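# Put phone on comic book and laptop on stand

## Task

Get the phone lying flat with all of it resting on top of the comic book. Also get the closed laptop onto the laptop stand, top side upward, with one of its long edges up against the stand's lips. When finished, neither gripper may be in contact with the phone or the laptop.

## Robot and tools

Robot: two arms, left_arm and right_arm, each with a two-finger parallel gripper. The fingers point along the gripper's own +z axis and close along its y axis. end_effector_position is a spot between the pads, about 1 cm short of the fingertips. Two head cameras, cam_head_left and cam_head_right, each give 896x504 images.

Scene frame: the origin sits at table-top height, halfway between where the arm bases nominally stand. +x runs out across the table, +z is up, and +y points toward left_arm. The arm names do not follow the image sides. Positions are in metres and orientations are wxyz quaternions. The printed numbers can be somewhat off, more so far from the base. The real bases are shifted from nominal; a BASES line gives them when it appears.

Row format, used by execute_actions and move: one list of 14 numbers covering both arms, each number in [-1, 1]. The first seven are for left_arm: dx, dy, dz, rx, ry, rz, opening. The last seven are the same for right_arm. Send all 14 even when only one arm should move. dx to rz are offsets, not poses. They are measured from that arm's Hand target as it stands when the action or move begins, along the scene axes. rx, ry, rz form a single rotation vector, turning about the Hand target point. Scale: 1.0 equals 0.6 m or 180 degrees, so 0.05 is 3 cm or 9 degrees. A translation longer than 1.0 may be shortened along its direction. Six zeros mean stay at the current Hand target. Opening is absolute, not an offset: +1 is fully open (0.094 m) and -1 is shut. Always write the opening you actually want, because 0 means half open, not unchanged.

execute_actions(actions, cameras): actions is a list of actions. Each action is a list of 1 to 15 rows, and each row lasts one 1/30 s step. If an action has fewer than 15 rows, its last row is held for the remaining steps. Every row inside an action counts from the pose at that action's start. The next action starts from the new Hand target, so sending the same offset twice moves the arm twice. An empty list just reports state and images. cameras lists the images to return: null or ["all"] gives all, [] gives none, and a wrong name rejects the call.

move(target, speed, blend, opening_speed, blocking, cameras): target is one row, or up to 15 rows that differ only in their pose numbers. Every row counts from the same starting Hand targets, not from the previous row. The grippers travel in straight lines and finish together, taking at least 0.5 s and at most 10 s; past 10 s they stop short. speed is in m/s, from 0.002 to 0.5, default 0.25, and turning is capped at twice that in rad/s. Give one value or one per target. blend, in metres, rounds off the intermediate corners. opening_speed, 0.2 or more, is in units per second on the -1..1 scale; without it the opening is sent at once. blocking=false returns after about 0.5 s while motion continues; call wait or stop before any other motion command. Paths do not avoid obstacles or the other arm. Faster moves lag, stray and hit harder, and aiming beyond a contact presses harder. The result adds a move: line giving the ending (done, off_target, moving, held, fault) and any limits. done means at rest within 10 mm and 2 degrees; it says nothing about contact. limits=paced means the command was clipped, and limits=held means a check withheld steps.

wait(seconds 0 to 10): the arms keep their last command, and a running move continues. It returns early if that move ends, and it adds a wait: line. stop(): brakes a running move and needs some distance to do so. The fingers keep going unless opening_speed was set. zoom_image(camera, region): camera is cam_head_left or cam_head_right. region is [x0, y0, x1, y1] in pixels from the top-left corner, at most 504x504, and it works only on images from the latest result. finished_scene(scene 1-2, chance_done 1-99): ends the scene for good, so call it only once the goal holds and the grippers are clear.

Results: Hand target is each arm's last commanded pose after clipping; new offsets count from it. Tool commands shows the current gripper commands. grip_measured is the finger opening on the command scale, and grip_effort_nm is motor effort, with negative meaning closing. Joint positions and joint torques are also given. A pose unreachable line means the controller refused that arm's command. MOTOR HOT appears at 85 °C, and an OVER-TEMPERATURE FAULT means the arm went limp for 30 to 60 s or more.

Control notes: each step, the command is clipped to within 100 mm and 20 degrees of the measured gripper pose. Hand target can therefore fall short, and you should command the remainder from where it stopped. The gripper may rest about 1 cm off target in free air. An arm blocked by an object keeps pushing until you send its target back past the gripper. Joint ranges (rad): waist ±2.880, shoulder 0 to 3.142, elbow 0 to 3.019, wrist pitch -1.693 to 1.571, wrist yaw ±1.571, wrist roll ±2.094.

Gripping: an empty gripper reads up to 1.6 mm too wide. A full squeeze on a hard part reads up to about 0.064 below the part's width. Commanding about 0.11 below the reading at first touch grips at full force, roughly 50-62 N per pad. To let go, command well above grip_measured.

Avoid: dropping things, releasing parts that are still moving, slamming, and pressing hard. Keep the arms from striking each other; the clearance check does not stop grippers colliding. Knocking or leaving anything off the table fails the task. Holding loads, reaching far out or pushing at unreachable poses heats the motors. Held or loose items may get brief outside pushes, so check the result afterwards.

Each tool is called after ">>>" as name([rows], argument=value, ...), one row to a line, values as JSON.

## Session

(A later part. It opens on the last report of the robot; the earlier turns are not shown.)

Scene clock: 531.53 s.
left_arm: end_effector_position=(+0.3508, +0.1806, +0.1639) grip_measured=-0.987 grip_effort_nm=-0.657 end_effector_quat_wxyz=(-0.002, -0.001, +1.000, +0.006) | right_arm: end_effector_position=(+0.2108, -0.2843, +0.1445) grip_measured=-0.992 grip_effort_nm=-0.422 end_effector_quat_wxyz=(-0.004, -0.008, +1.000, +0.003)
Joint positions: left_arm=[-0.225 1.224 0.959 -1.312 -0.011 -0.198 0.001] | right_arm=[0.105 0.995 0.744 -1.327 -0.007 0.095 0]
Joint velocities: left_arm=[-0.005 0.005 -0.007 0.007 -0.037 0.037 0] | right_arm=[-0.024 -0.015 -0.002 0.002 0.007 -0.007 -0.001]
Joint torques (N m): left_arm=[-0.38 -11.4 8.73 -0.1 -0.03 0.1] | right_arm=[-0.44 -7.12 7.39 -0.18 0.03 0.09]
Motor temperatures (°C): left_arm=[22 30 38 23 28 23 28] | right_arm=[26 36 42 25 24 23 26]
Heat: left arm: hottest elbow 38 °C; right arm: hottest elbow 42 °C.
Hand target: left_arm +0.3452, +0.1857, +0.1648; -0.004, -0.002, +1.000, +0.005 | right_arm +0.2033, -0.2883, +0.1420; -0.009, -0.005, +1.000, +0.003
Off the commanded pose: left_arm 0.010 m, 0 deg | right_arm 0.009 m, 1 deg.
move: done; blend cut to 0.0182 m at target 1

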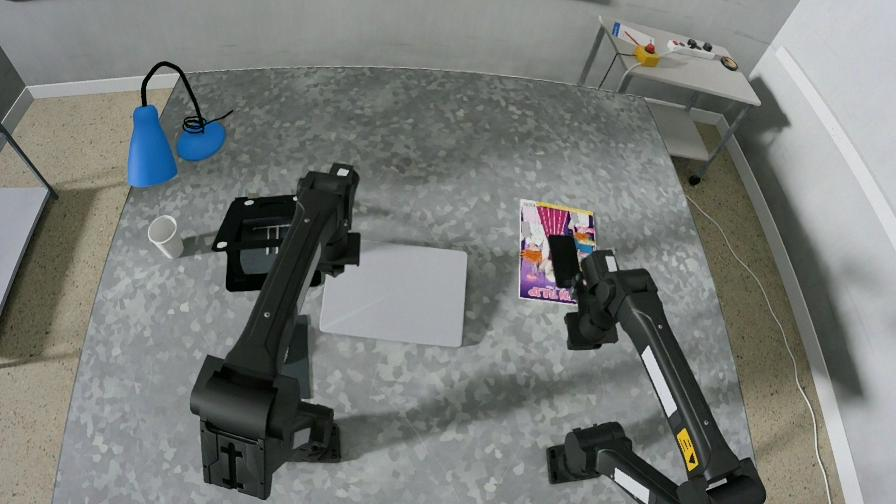

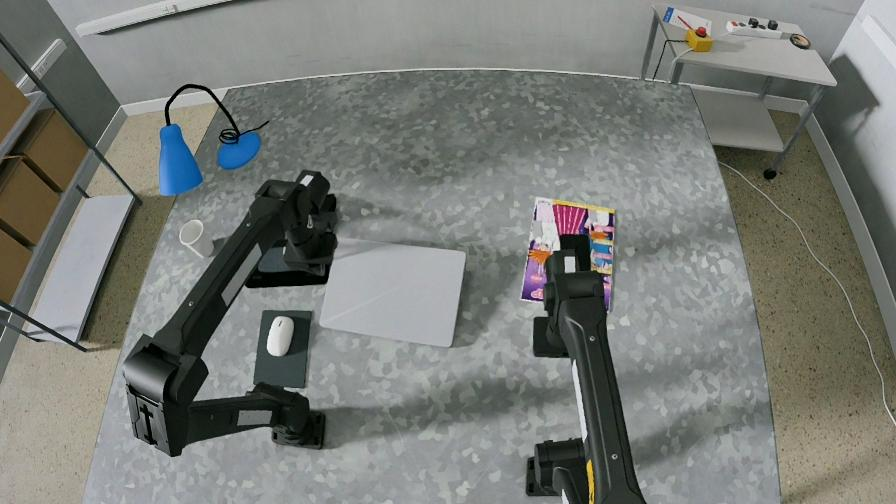

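>>> move(target=[0,0,0,0,0,0,-1,0.228,0.264,-0.12,0.288,0.091,-0.119,0.5], speed=0.2)

Scene clock: 554.73 s.
left_arm: end_effector_position=(+0.3508, +0.1806, +0.1639) grip_measured=-0.987 grip_effort_nm=-0.667 end_effector_quat_wxyz=(-0.002, +0.000, +1.000, +0.006) | right_arm: end_effector_position=(+0.3226, -0.1406, +0.0657) grip_measured=+0.499 grip_effort_nm=0.066 end_effector_quat_wxyz=(-0.144, +0.179, +0.870, +0.437)
Joint positions: left_arm=[-0.225 1.224 0.959 -1.312 -0.011 -0.197 0.001] | right_arm=[0.082 1.598 0.819 -0.832 -0.955 0.473 0.07]
Joint velocities: left_arm=[-0.015 -0.015 -0.012 -0.017 0.022 -0.051 0] | right_arm=[-0.005 0.005 0.012 -0.002 0.051 0.051 0]
Joint torques (N m): left_arm=[-0.79 -10.93 8.77 -0.03 -0.01 0.07] | right_arm=[1.49 -11.93 9.31 0.46 -0.55 0.17]
Motor temperatures (°C): left_arm=[22 29 37 23 27 23 28] | right_arm=[26 36 42 25 24 23 26]
Heat: left arm: hottest elbow 37 °C; right arm: hottest elbow 42 °C.
Hand target: left_arm +0.3452, +0.1857, +0.1648; -0.004, -0.002, +1.000, +0.005 | right_arm +0.3406, -0.1336, +0.0684; -0.137, +0.171, +0.871, +0.439
Off the commanded pose: left_arm 0.008 m, 0 deg | right_arm 0.021 m, 1 deg.
move: off_target (right_arm)

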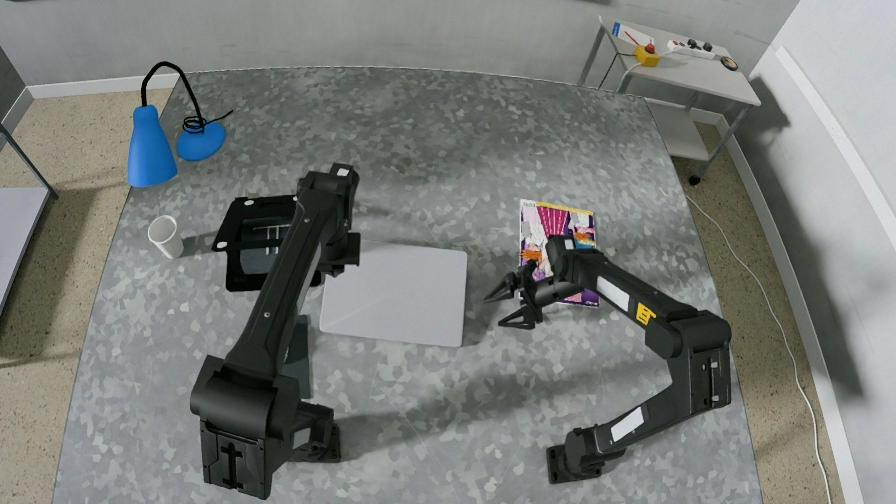

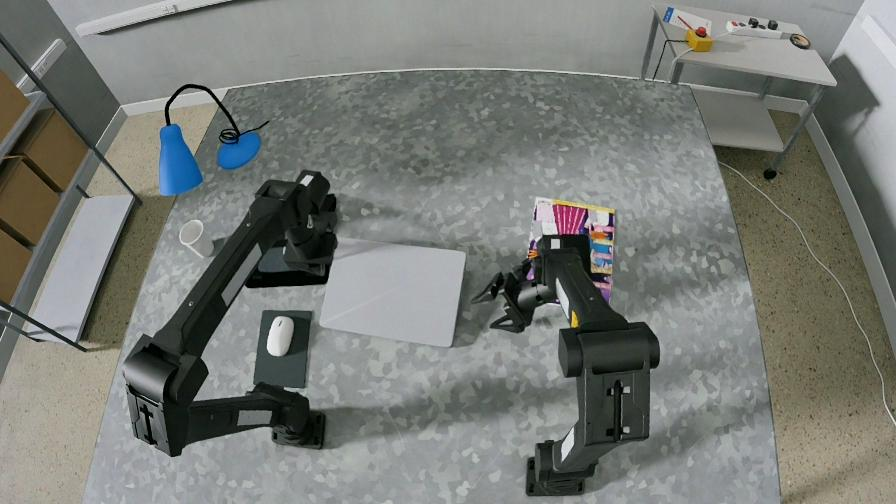

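>>> move([
  [0.366,-0.21,0,0,0,0,-1,0,0,0,0,0,0,0.5],
  [0.366,-0.21,-0.252,0,0,0,-1,0,0,0,0,0,0,0.5],
  [0.24,-0.205,-0.252,0,0,0,-1,0,0,0,0,0,0,0.5],
], speed=[0.25,0.15,0.1])

>>> zoom_image(camera="cam_head_right", region=[300, 170, 520, 370])

Scene clock: 568.80 s.
left_arm: end_effector_position=(+0.5018, +0.0663, +0.0123) grip_measured=-0.987 grip_effort_nm=-0.657 end_effector_quat_wxyz=(+0.004, -0.005, +1.000, +0.003) | right_arm: end_effector_position=(+0.3227, -0.1406, +0.0657) grip_measured=+0.499 grip_effort_nm=0.071 end_effector_quat_wxyz=(-0.144, +0.180, +0.870, +0.437)
Joint positions: left_arm=[-0.39 1.839 1.226 -0.954 -0.008 -0.37 0.001] | right_arm=[0.082 1.598 0.819 -0.832 -0.955 0.474 0.07]
Joint velocities: left_arm=[-0.015 0.005 0.007 0.002 0.007 -0.037 -0.001] | right_arm=[0.015 -0.005 -0.002 -0.022 0.022 -0.007 0]
Joint torques (N m): left_arm=[-3.02 -19.96 5.71 -0.21 0 -0.15] | right_arm=[1.44 -11.81 9.29 0.44 -0.55 0.17]
Motor temperatures (°C): left_arm=[22 29 37 23 27 23 28] | right_arm=[26 36 42 25 24 23 26]
Heat: left arm: hottest elbow 37 °C; right arm: hottest elbow 42 °C.
Hand target: left_arm +0.4859, +0.0599, +0.0138; -0.004, -0.002, +1.000, +0.005 | right_arm +0.3406, -0.1337, +0.0684; -0.137, +0.171, +0.871, +0.439
Off the commanded pose: left_arm 0.013 m, 1 deg | right_arm 0.019 m, 1 deg.
move: off_target (left_arm, right_arm)

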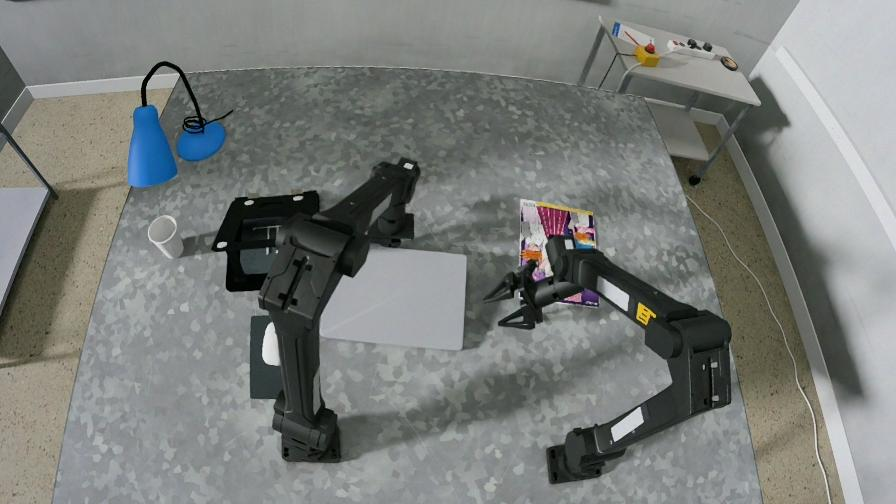

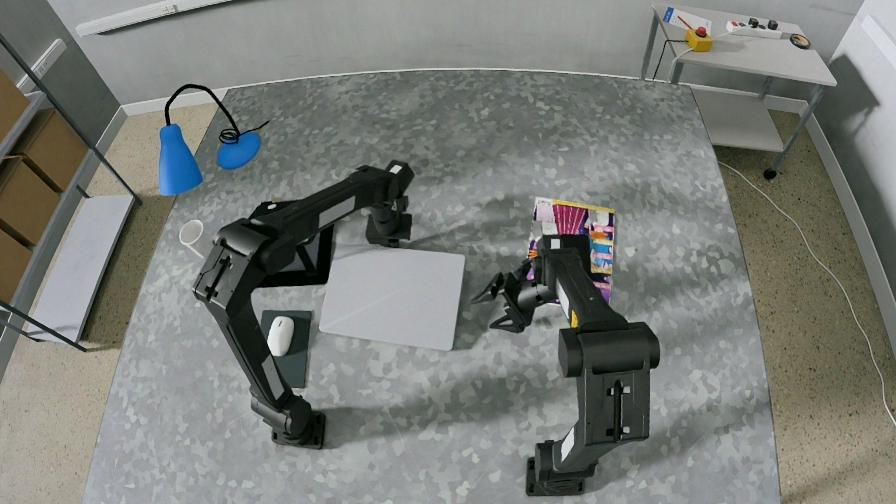

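Scaled by 2.291.

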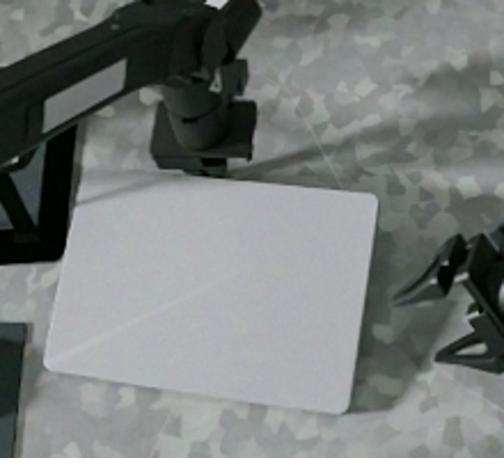

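>>> move(target=[-0.09,0,0.003,0,0,0,-1,0,0,0,0,0,0,0.5], speed=0.1)

>>> zoom_image(camera="cam_head_right", region=[300, 170, 520, 370])

Scene clock: 571.93 s.
left_arm: end_effector_position=(+0.4472, +0.0663, +0.0141) grip_measured=-0.987 grip_effort_nm=-0.657 end_effector_quat_wxyz=(+0.002, -0.006, +1.000, +0.004) | right_arm: end_effector_position=(+0.3227, -0.1406, +0.0657) grip_measured=+0.499 grip_effort_nm=0.061 end_effector_quat_wxyz=(-0.144, +0.180, +0.870, +0.437)
Joint positions: left_arm=[-0.433 1.728 1.069 -0.91 -0.009 -0.416 0.001] | right_arm=[0.082 1.598 0.819 -0.832 -0.955 0.474 0.07]
Joint velocities: left_arm=[-0.005 -0.015 -0.007 -0.007 -0.051 0.007 0.002] | right_arm=[-0.005 0.005 -0.012 -0.002 -0.037 0.007 0]
Joint torques (N m): left_arm=[-2.84 -17.14 5.68 -0.1 0.11 -0.15] | right_arm=[1.44 -11.87 9.25 0.47 -0.55 0.17]
Motor temperatures (°C): left_arm=[22 29 37 23 27 23 28] | right_arm=[26 36 42 25 24 23 26]
Heat: left arm: hottest elbow 37 °C; right arm: hottest elbow 42 °C.
Hand target: left_arm +0.4320, +0.0606, +0.0161; -0.003, -0.002, +1.000, +0.005 | right_arm +0.3406, -0.1337, +0.0684; -0.137, +0.171, +0.871, +0.439
Off the commanded pose: left_arm 0.017 m, 1 deg | right_arm 0.019 m, 1 deg.
move: off_target (left_arm, right_arm)

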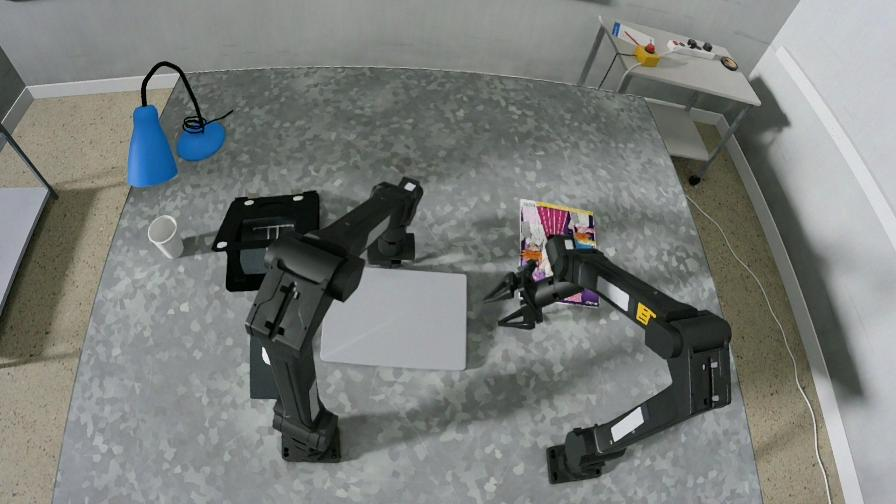

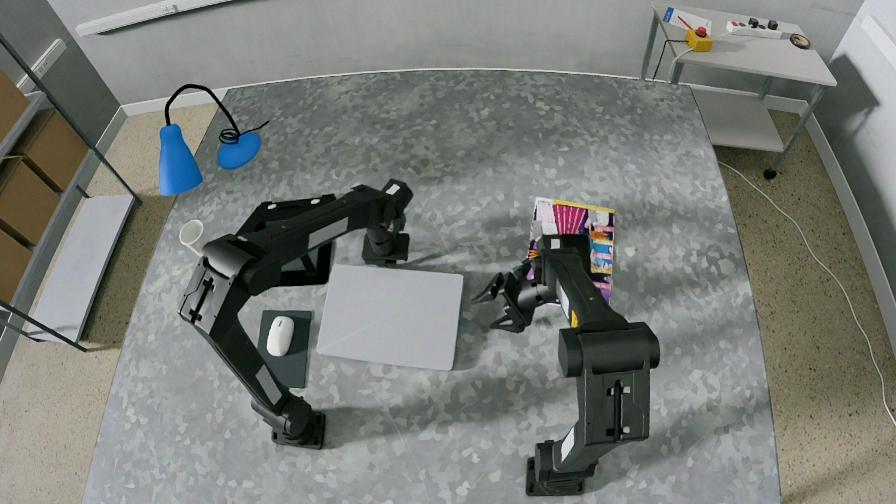

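Scaled by 2.291.

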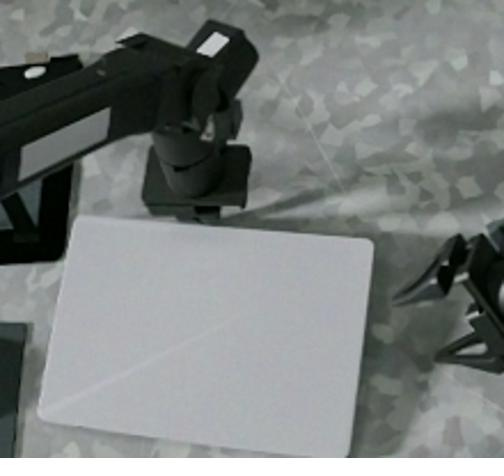

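>>> move([
  [-0.035,0,0,0,0,0,-1,0,0,0,0,0,0,0.5],
  [0.03,0,0.02,0,0,0,-1,0,0,0,0,0,0,0.5],
  [0.03,0,0.16,0,0,0,-1,0,0,0,0,0,0,0.5],
  [-0.195,0.34,0.16,0,0,0,-1,0,0,0,0,0,0,0.5],
], speed=[0.1,0.2,0.2,0.25])

>>> zoom_image(camera="cam_head_right", region=[260, 200, 480, 400])

Scene clock: 580.00 s.
left_arm: end_effector_position=(+0.3237, +0.2633, +0.1101) grip_measured=-0.987 grip_effort_nm=-0.657 end_effector_quat_wxyz=(-0.005, +0.000, +1.000, +0.008) | right_arm: end_effector_position=(+0.3227, -0.1406, +0.0657) grip_measured=+0.499 grip_effort_nm=0.066 end_effector_quat_wxyz=(-0.144, +0.180, +0.870, +0.437)
Joint positions: left_arm=[0.034 1.188 0.781 -1.173 -0.017 0.064 0.001] | right_arm=[0.082 1.598 0.819 -0.832 -0.955 0.474 0.07]
Joint velocities: left_arm=[-0.015 -0.005 -0.002 -0.012 -0.037 0.037 -0.001] | right_arm=[-0.005 0.005 0.027 -0.007 -0.022 -0.007 0.001]
Joint torques (N m): left_arm=[-0.32 -9.23 8.58 0.02 0.14 0.04] | right_arm=[1.44 -11.93 9.31 0.44 -0.54 0.17]
Motor temperatures (°C): left_arm=[22 29 37 23 27 23 28] | right_arm=[26 36 42 25 24 23 26]
Heat: left arm: hottest elbow 37 °C; right arm: hottest elbow 42 °C.
Hand target: left_arm +0.3182, +0.2667, +0.1117; -0.005, -0.002, +1.000, +0.006 | right_arm +0.3406, -0.1337, +0.0684; -0.137, +0.171, +0.871, +0.439
Off the commanded pose: left_arm 0.009 m, 1 deg | right_arm 0.019 m, 1 deg.
move: off_target (right_arm)

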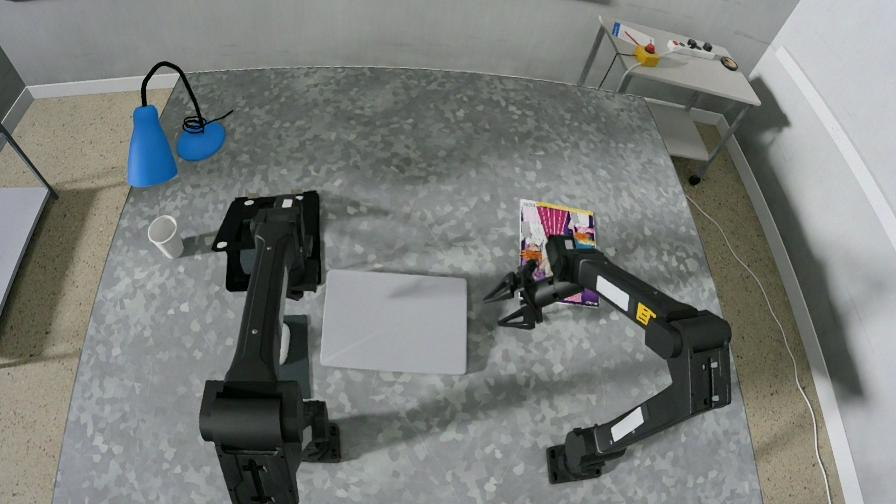

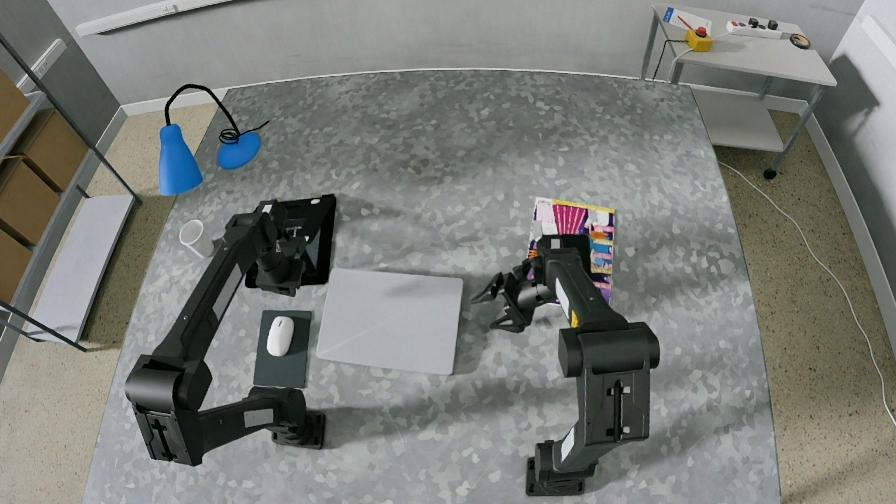

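Scaled by 2.291.

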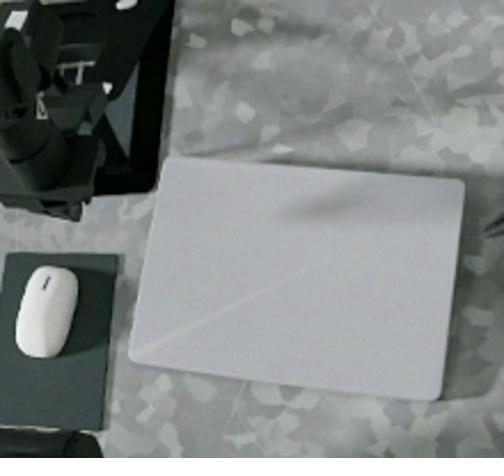

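>>> move([
  [0.024,-0.016,-0.12,0,0,0,-1,0,0,0,0,0,0,0.5],
  [0.024,-0.016,-0.163,0,0,0,-1,0,0,0,0,0,0,0.5],
], speed=[0.15,0.06])

>>> zoom_image(camera="cam_head_right", region=[260, 200, 480, 400])

>>> zoom_image(camera="cam_head_left", region=[260, 200, 480, 400])

Scene clock: 586.97 s.
left_arm: end_effector_position=(+0.3330, +0.2610, +0.0192) grip_measured=-0.987 grip_effort_nm=-0.662 end_effector_quat_wxyz=(-0.003, -0.005, +1.000, +0.008) | right_arm: end_effector_position=(+0.3227, -0.1406, +0.0657) grip_measured=+0.499 grip_effort_nm=0.061 end_effector_quat_wxyz=(-0.144, +0.180, +0.870, +0.437)
Joint positions: left_arm=[0.025 1.372 0.658 -0.861 -0.016 0.044 0.001] | right_arm=[0.082 1.598 0.819 -0.832 -0.955 0.474 0.07]
Joint velocities: left_arm=[0.015 0.005 -0.007 0.002 -0.066 0.007 -0.001] | right_arm=[0.005 -0.015 0.017 -0.007 0.022 -0.007 0]
Joint torques (N m): left_arm=[-2.49 -8.47 7.21 0.77 0.14 -0.05] | right_arm=[1.44 -11.81 9.29 0.46 -0.54 0.17]
Motor temperatures (°C): left_arm=[22 29 37 23 27 23 28] | right_arm=[26 36 42 25 24 23 26]
Heat: left arm: hottest elbow 37 °C; right arm: hottest elbow 42 °C.
Hand target: left_arm +0.3314, +0.2560, +0.0143; -0.005, -0.002, +1.000, +0.006 | right_arm +0.3406, -0.1337, +0.0684; -0.137, +0.171, +0.871, +0.439
Off the commanded pose: left_arm 0.007 m, 1 deg | right_arm 0.019 m, 1 deg.
move: off_target (right_arm)

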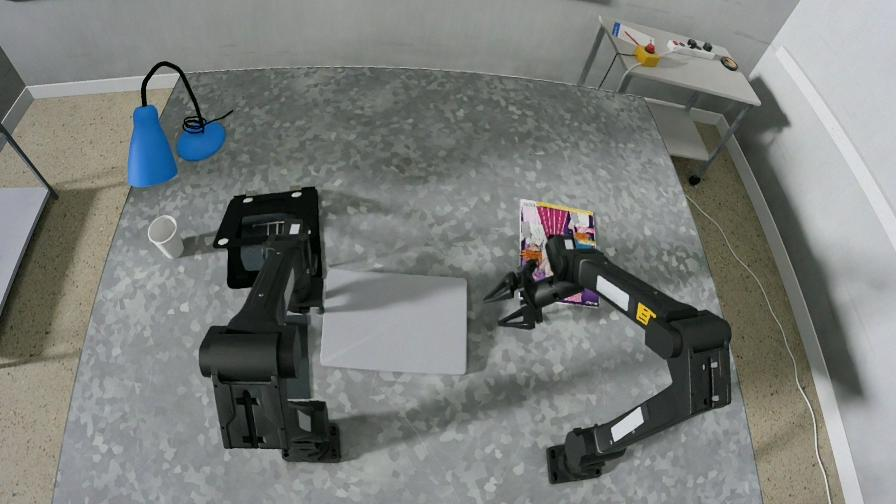

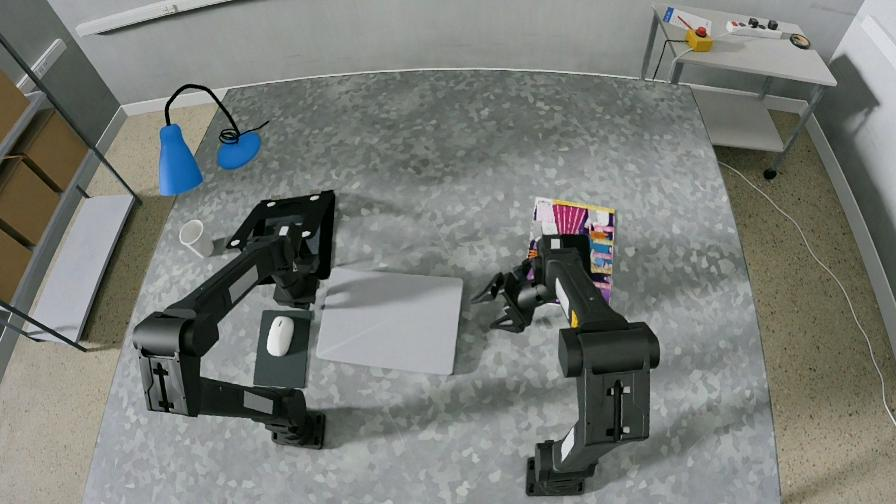

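Scaled by 2.291.

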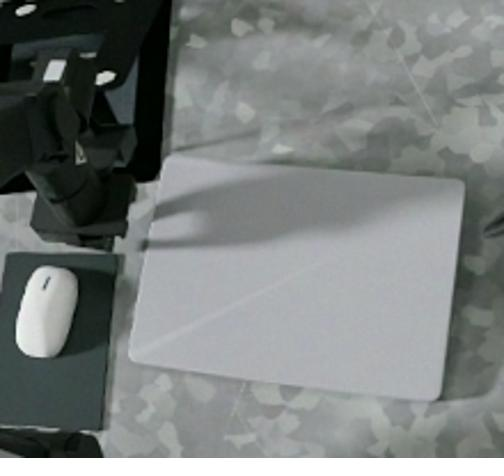

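Scaled by 2.291.

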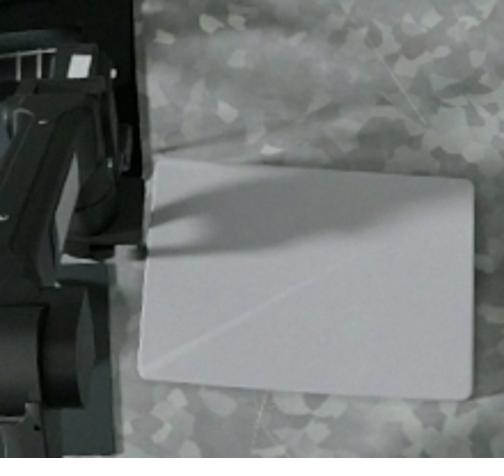

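>>> move([
  [-0.045,0.005,0.004,0,0,0,-1,0,0,0,0,0,0,0.5],
  [-0.05,-0.07,0.004,0,0,0,-1,0,0,0,0,0,0,0.5],
  [-0.056,-0.13,0.004,0,0,0,-1,0,0,0,0,0,0,0.5],
], speed=[0.08,0.08,0.08])

>>> zoom_image(camera="cam_head_left", region=[200, 180, 420, 380])

Scene clock: 592.40 s.
left_arm: end_effector_position=(+0.2994, +0.1906, +0.0144) grip_measured=-0.987 grip_effort_nm=-0.657 end_effector_quat_wxyz=(-0.007, -0.013, +1.000, +0.015) | right_arm: end_effector_position=(+0.3227, -0.1406, +0.0657) grip_measured=+0.499 grip_effort_nm=0.061 end_effector_quat_wxyz=(-0.144, +0.180, +0.870, +0.437)
Joint positions: left_arm=[-0.236 1.314 0.587 -0.864 -0.026 -0.234 0.001] | right_arm=[0.082 1.598 0.819 -0.832 -0.955 0.474 0.07]
Joint velocities: left_arm=[-0.015 0.005 -0.002 -0.007 -0.095 -0.022 0] | right_arm=[-0.015 -0.005 0.007 -0.012 -0.066 -0.051 0.003]
Joint torques (N m): left_arm=[-3.55 -9.41 7.46 0.35 0.64 -0.09] | right_arm=[1.44 -11.69 9.29 0.47 -0.54 0.17]
Motor temperatures (°C): left_arm=[22 29 37 23 27 23 28] | right_arm=[26 36 42 25 24 23 26]
Heat: left arm: hottest elbow 37 °C; right arm: hottest elbow 42 °C.
Hand target: left_arm +0.2972, +0.1785, +0.0177; -0.004, -0.002, +1.000, +0.005 | right_arm +0.3406, -0.1337, +0.0684; -0.137, +0.171, +0.871, +0.439
Off the commanded pose: left_arm 0.013 m, 2 deg | right_arm 0.019 m, 1 deg.
move: off_target (left_arm, right_arm)

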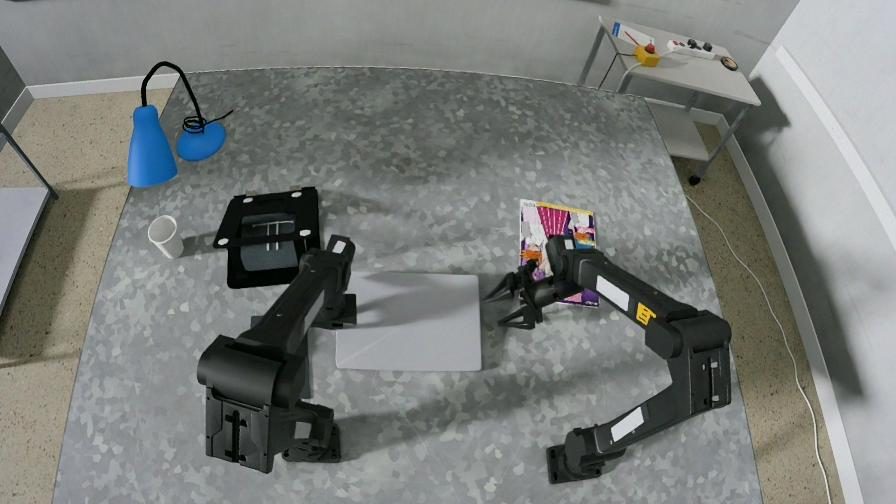

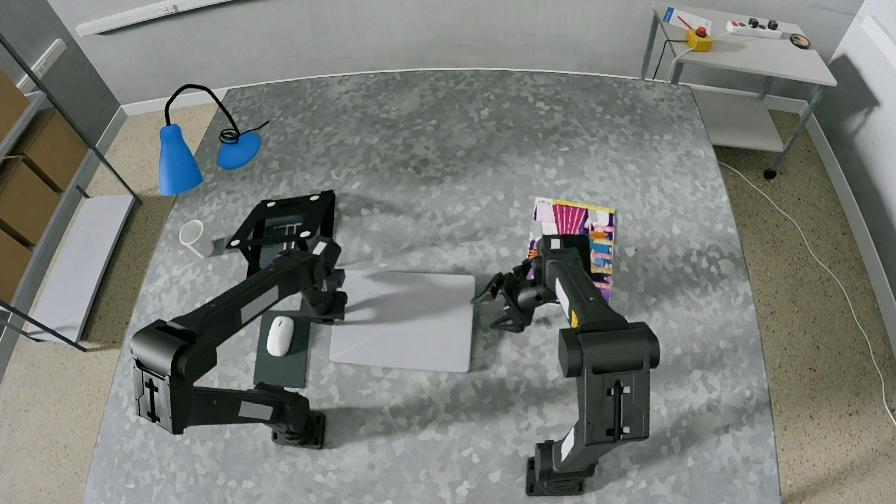

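Scaled by 2.291.

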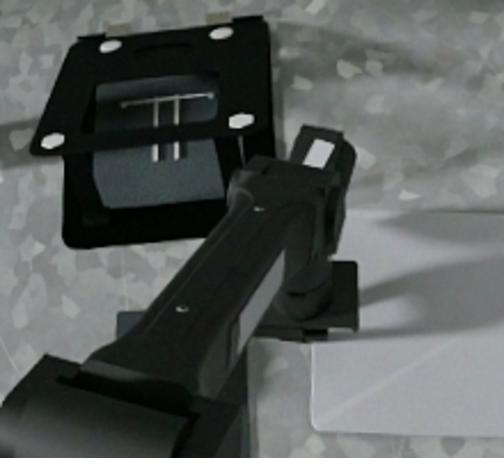

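>>> move(target=[0,0,0,0,0,0,-1,-0.03,-0.17,0.02,0,0,0,0.5], speed=0.2, cameras=[])

>>> move(target=[-0.005,-0.07,0,0,0,0,-1,0,0,0,0,0,0,0.5], speed=0.08)

>>> zoom_image(camera="cam_head_left", region=[320, 240, 540, 440])

Scene clock: 596.43 s.
left_arm: end_effector_position=(+0.2994, +0.1906, +0.0144) grip_measured=-0.987 grip_effort_nm=-0.657 end_effector_quat_wxyz=(-0.007, -0.013, +1.000, +0.015) | right_arm: end_effector_position=(+0.3071, -0.2296, +0.0806) grip_measured=+0.499 grip_effort_nm=0.061 end_effector_quat_wxyz=(-0.139, +0.173, +0.871, +0.439)
Joint positions: left_arm=[-0.236 1.314 0.587 -0.864 -0.026 -0.234 0.001] | right_arm=[-0.167 1.601 0.858 -1.193 -0.907 0.05 0.07]
Joint velocities: left_arm=[-0.005 -0.005 0.022 0.002 -0.037 -0.037 -0.001] | right_arm=[-0.024 0.005 0.002 -0.002 -0.051 -0.022 -0.001]
Joint torques (N m): left_arm=[-3.6 -9.88 7.54 0.21 0.64 -0.11] | right_arm=[-0.15 -11.28 8.99 -0.79 -0.35 0.05]
Motor temperatures (°C): left_arm=[22 29 37 23 27 23 28] | right_arm=[26 36 42 25 24 23 26]
Heat: left arm: hottest elbow 37 °C; right arm: hottest elbow 42 °C.
Hand target: left_arm +0.2972, +0.1785, +0.0177; -0.004, -0.002, +1.000, +0.005 | right_arm +0.3231, -0.2357, +0.0816; -0.134, +0.172, +0.871, +0.439
Off the commanded pose: left_arm 0.013 m, 2 deg | right_arm 0.017 m, 0 deg.
move: off_target (left_arm, right_arm)
No camera images: "cameras" was empty.

Scene clock: 597.77 s.
left_arm: end_effector_position=(+0.2879, +0.1519, +0.0145) grip_measured=-0.987 grip_effort_nm=-0.657 end_effector_quat_wxyz=(-0.007, -0.015, +1.000, +0.016) | right_arm: end_effector_position=(+0.3072, -0.2298, +0.0806) grip_measured=+0.499 grip_effort_nm=0.066 end_effector_quat_wxyz=(-0.139, +0.172, +0.871, +0.439)
Joint positions: left_arm=[-0.384 1.314 0.587 -0.868 -0.025 -0.386 0.001] | right_arm=[-0.167 1.601 0.858 -1.193 -0.907 0.05 0.07]
Joint velocities: left_arm=[-0.005 -0.005 -0.007 0.012 -0.022 -0.007 -0.001] | right_arm=[-0.024 0.005 -0.017 0.002 -0.037 0.007 -0.001]
Joint torques (N m): left_arm=[-4.37 -7.41 9.77 0.54 0.64 -0.04] | right_arm=[-0.21 -11.34 8.99 -0.8 -0.36 0.03]
Motor temperatures (°C): left_arm=[22 29 37 23 28 23 28] | right_arm=[26 36 42 25 24 23 25]
Heat: left arm: hottest elbow 37 °C; right arm: hottest elbow 42 °C.
Hand target: left_arm +0.2940, +0.1365, +0.0180; -0.003, -0.002, +1.000, +0.005 | right_arm +0.3231, -0.2358, +0.0816; -0.134, +0.172, +0.871, +0.439
Off the commanded pose: left_arm 0.017 m, 2 deg | right_arm 0.017 m, 1 deg.
move: off_target (left_arm, right_arm)

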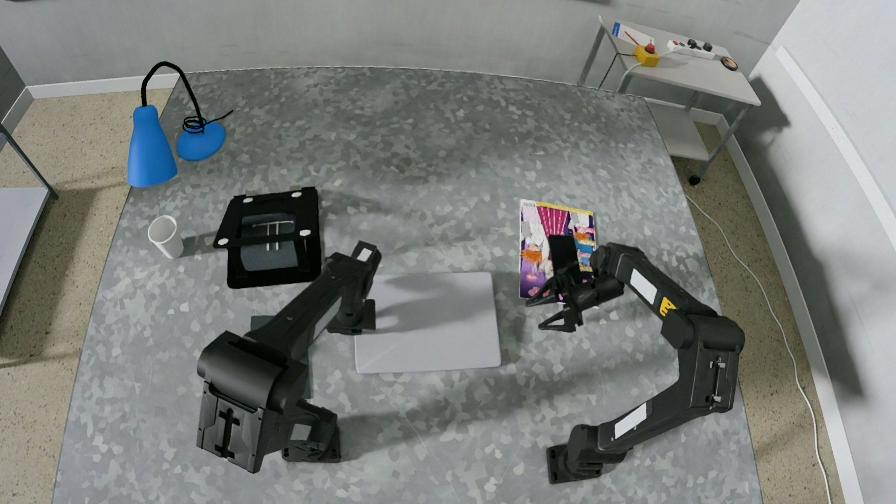

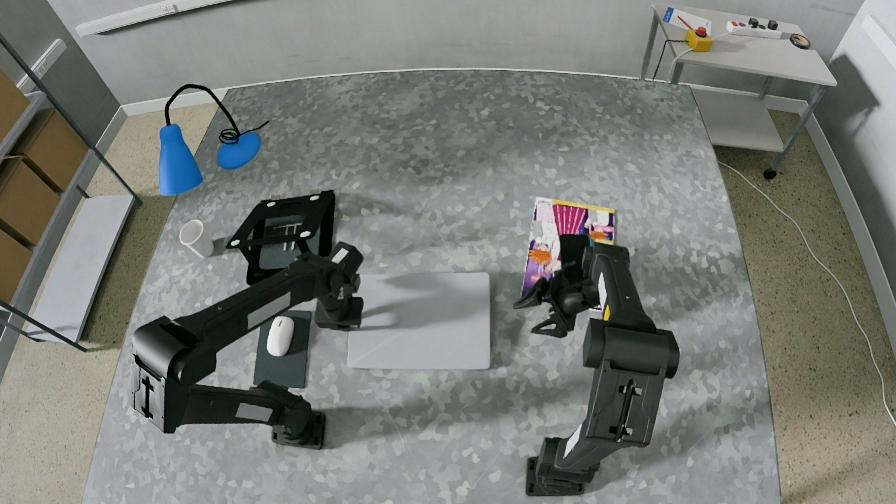

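Scaled by 2.291.

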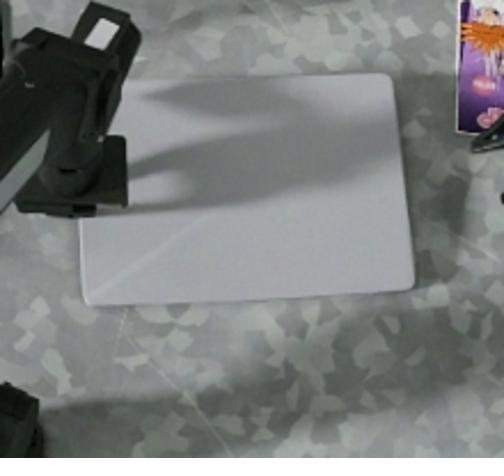

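>>> move([
  [0,0.083,0.015,0,0,0,-1,0,0,0,0,0,0,0.5],
  [0,0.083,0.35,0,0,0,-1,0,0,0,0,0,0,0.5],
  [0.43,0.583,0.35,0,0,0.5,-1,0,0,0,0,0,0,0.5],
], speed=[0.15,0.25,0.3], blend=0.02)

Scene clock: 614.67 s.
left_arm: end_effector_position=(+0.5443, +0.4727, +0.2040) grip_measured=-0.987 grip_effort_nm=-0.652 end_effector_quat_wxyz=(+0.028, +0.701, -0.713, -0.013) | right_arm: end_effector_position=(+0.3072, -0.2298, +0.0806) grip_measured=+0.499 grip_effort_nm=0.061 end_effector_quat_wxyz=(-0.139, +0.172, +0.871, +0.439)
Joint positions: left_arm=[0.393 1.861 1.796 -1.569 -0.005 -1.133 0.001] | right_arm=[-0.167 1.601 0.858 -1.193 -0.907 0.05 0.07]
Joint velocities: left_arm=[0.015 -0.005 0.002 -0.012 0.022 0.022 0] | right_arm=[-0.015 -0.015 -0.007 -0.012 -0.095 -0.022 0.001]
Joint torques (N m): left_arm=[-0.38 -18.9 16.34 -0.23 -0.04 -0.08] | right_arm=[-0.15 -11.22 8.98 -0.8 -0.36 0.04]
Motor temperatures (°C): left_arm=[22 28 38 23 28 23 28] | right_arm=[26 36 42 25 24 23 25]
Heat: left arm: hottest elbow 38 °C; right arm: hottest elbow 42 °C.
Hand target: left_arm +0.5587, +0.4847, +0.2227; +0.007, +0.708, -0.706, -0.005 | right_arm +0.3231, -0.2358, +0.0816; -0.134, +0.172, +0.871, +0.439
Off the commanded pose: left_arm 0.029 m, 3 deg | right_arm 0.017 m, 1 deg.
move: off_target (left_arm, right_arm)

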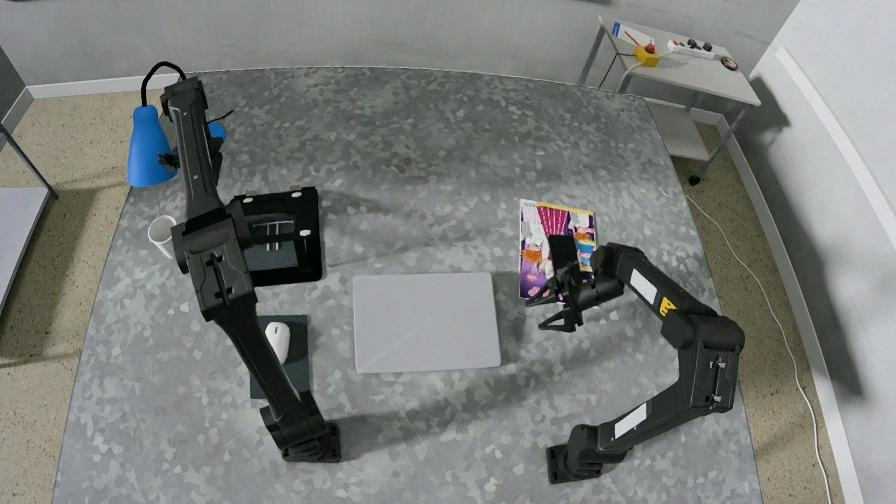

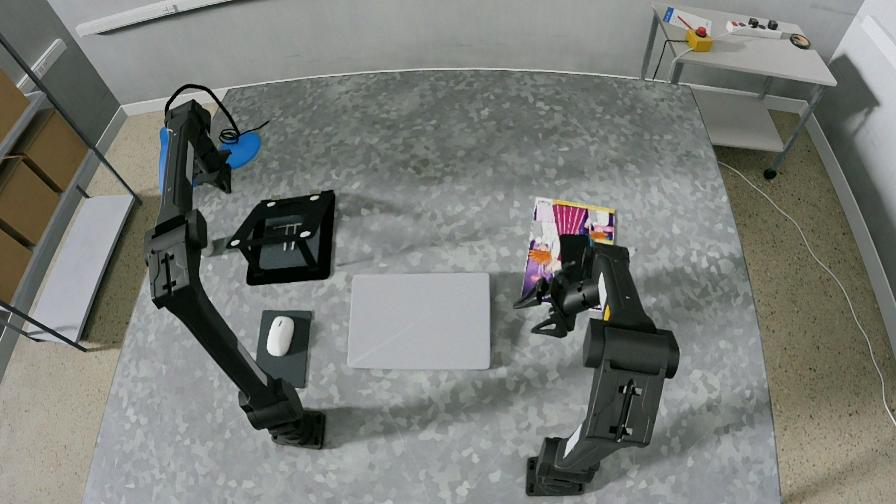

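>>> zoom_image(camera="cam_head_left", region=[110, 120, 330, 320])

>>> zoom_image(camera="cam_head_right", region=[150, 120, 370, 320])

Scaled by 2.291.

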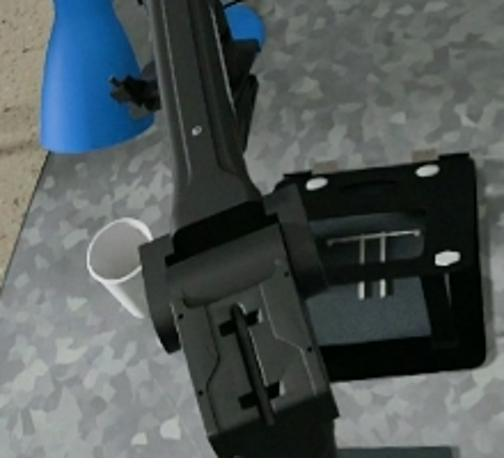

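Scaled by 2.291.

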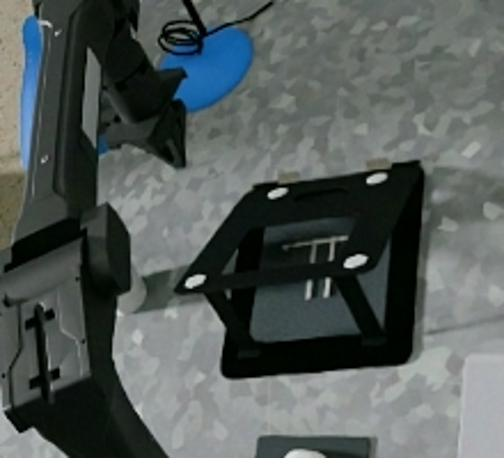

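>>> move([
  [0,0.055,0,0,0,0,-1,0,0,0,0,0,0,0.5],
  [0,0.055,-0.15,0,0,0,-1,0,0,0,0,0,0,0.5],
], speed=0.15)

>>> zoom_image(camera="cam_head_left", region=[110, 120, 330, 320])

>>> zoom_image(camera="cam_head_right", region=[150, 120, 370, 320])

Scene clock: 623.37 s.
left_arm: end_effector_position=(+0.5617, +0.5047, +0.1685) grip_measured=-0.987 grip_effort_nm=-0.657 end_effector_quat_wxyz=(-0.014, +0.704, -0.710, +0.002) | right_arm: end_effector_position=(+0.3072, -0.2298, +0.0806) grip_measured=+0.499 grip_effort_nm=0.066 end_effector_quat_wxyz=(-0.139, +0.172, +0.871, +0.439)
Joint positions: left_arm=[0.431 1.892 1.749 -1.401 -0.005 -1.104 0.001] | right_arm=[-0.167 1.601 0.858 -1.193 -0.907 0.05 0.07]
Joint velocities: left_arm=[-0.005 -0.005 0.007 0.007 0.037 -0.051 0] | right_arm=[0.005 -0.005 -0.007 0.007 -0.037 -0.022 -0.001]
Joint torques (N m): left_arm=[0.03 -16.56 7.94 1.25 -0.09 0.09] | right_arm=[-0.21 -11.28 8.98 -0.8 -0.36 0.04]
Motor temperatures (°C): left_arm=[22 29 38 23 27 23 28] | right_arm=[26 37 42 25 24 23 25]
Heat: left arm: hottest elbow 38 °C; right arm: hottest elbow 42 °C.
Hand target: left_arm +0.5582, +0.5167, +0.1324; +0.007, +0.708, -0.706, -0.005 | right_arm +0.3231, -0.2358, +0.0816; -0.134, +0.172, +0.871, +0.439
Off the commanded pose: left_arm 0.038 m, 3 deg | right_arm 0.017 m, 1 deg.
move: off_target (left_arm, right_arm)

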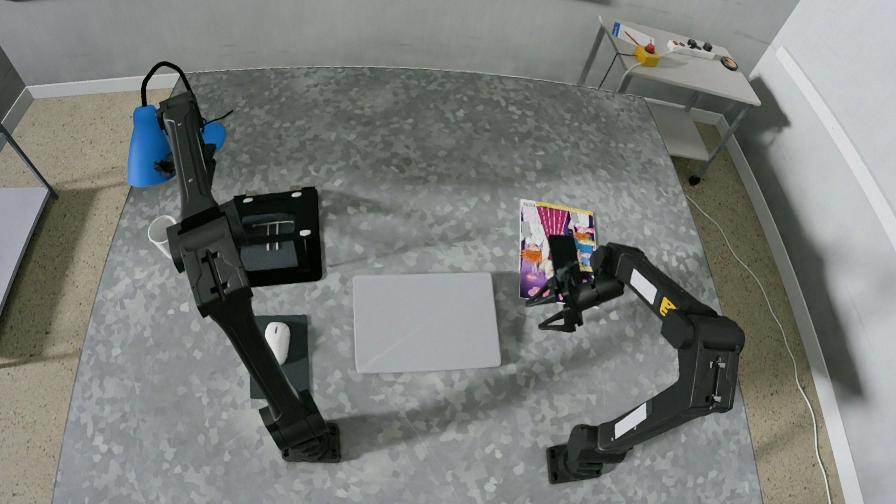

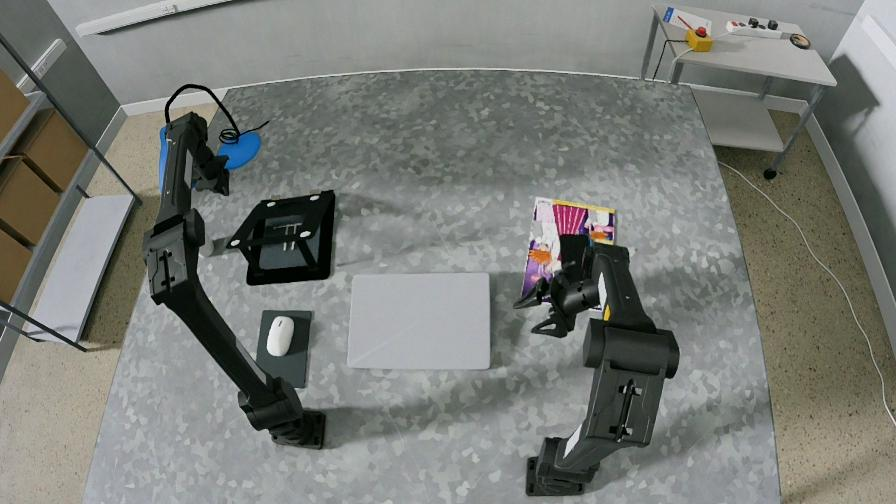

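Scaled by 2.291.

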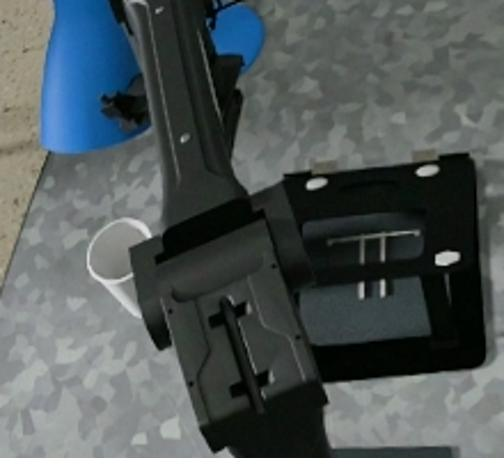

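Scaled by 2.291.

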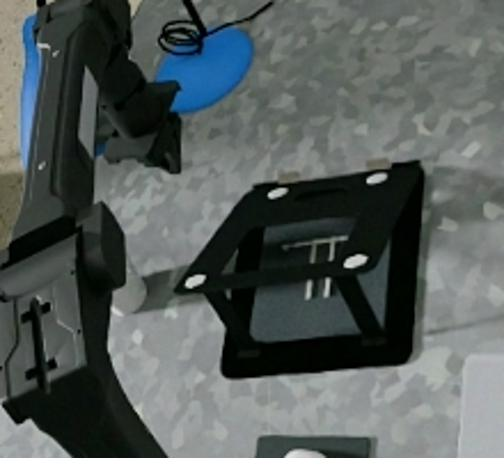

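>>> move([
  [-0.05,0.108,0.03,0,0,0,-1,0,0,0,0,0,0,0.5],
  [-0.05,0.108,-0.03,0,0,0,-1,0,0,0,0,0,0,0.5],
], speed=0.15)

>>> zoom_image(camera="cam_head_left", region=[110, 120, 330, 320])

>>> zoom_image(camera="cam_head_right", region=[150, 120, 370, 320])

Scene clock: 639.03 s.
left_arm: end_effector_position=(+0.5511, +0.5095, +0.1676) grip_measured=-0.987 grip_effort_nm=-0.652 end_effector_quat_wxyz=(+0.010, -0.664, +0.747, -0.007) | right_arm: end_effector_position=(+0.3072, -0.2298, +0.0806) grip_measured=+0.499 grip_effort_nm=0.066 end_effector_quat_wxyz=(-0.139, +0.172, +0.871, +0.439)
Joint positions: left_arm=[0.45 1.875 1.722 -1.395 0.009 -0.975 0.001] | right_arm=[-0.167 1.601 0.858 -1.193 -0.907 0.05 0.07]
Joint velocities: left_arm=[-0.015 0.005 -0.012 0.007 -0.095 -0.051 0] | right_arm=[0.005 -0.015 -0.007 -0.002 -0.066 0.022 0]
Joint torques (N m): left_arm=[6.24 -13.8 8.03 2.22 -0.58 -0.01] | right_arm=[-0.26 -11.28 8.99 -0.8 -0.35 0.03]
Motor temperatures (°C): left_arm=[22 29 38 23 27 23 28] | right_arm=[26 37 42 25 24 23 25]
Heat: left arm: hottest elbow 38 °C; right arm: hottest elbow 42 °C.
Hand target: left_arm +0.5288, +0.5816, +0.1138; -0.008, -0.708, +0.706, +0.006 | right_arm +0.3231, -0.2358, +0.0816; -0.134, +0.172, +0.871, +0.439
Off the commanded pose: left_arm 0.092 m, 7 deg | right_arm 0.017 m, 1 deg.
move: off_target (left_arm, right_arm)

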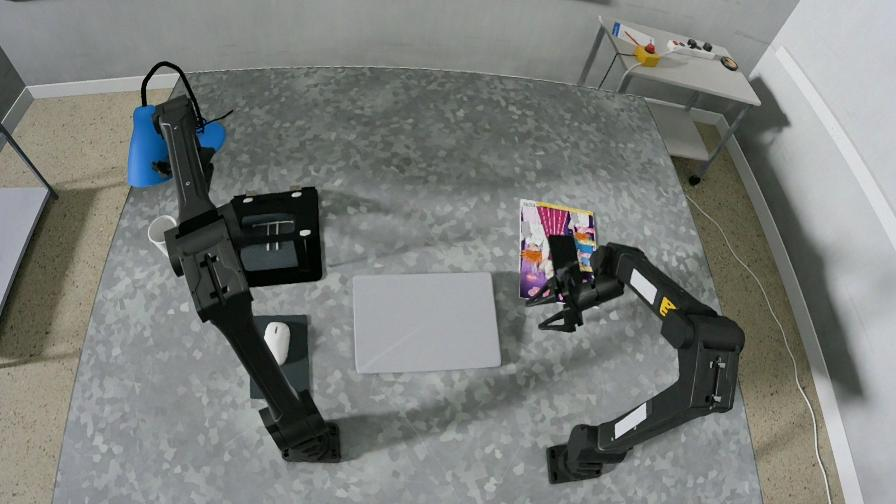

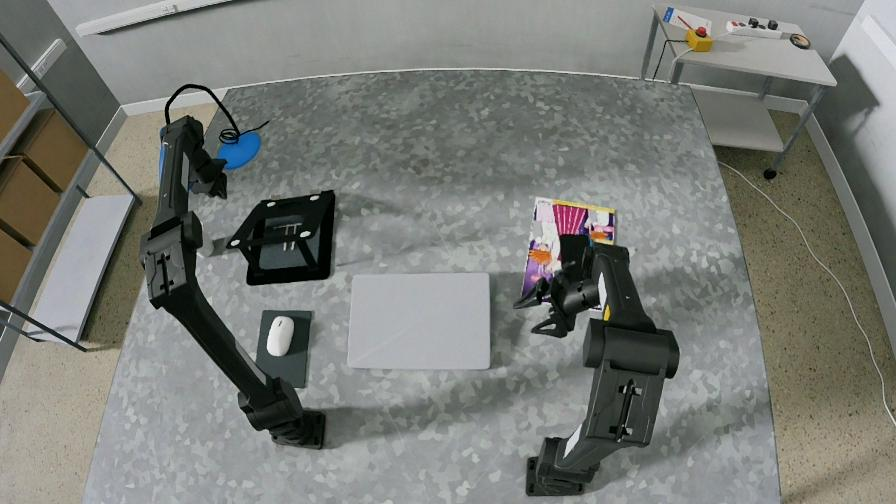

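Scaled by 2.291.

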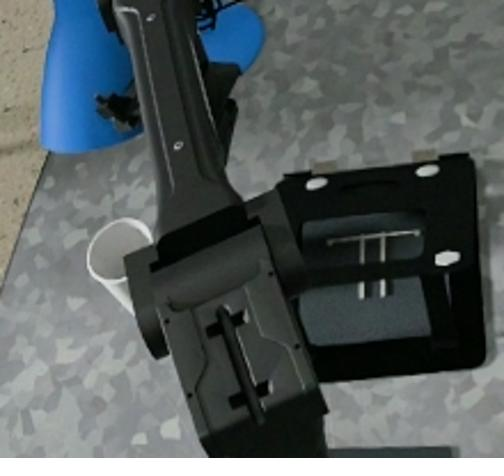

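Scaled by 2.291.

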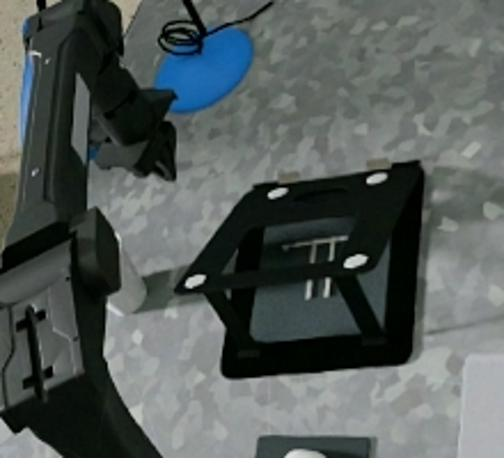

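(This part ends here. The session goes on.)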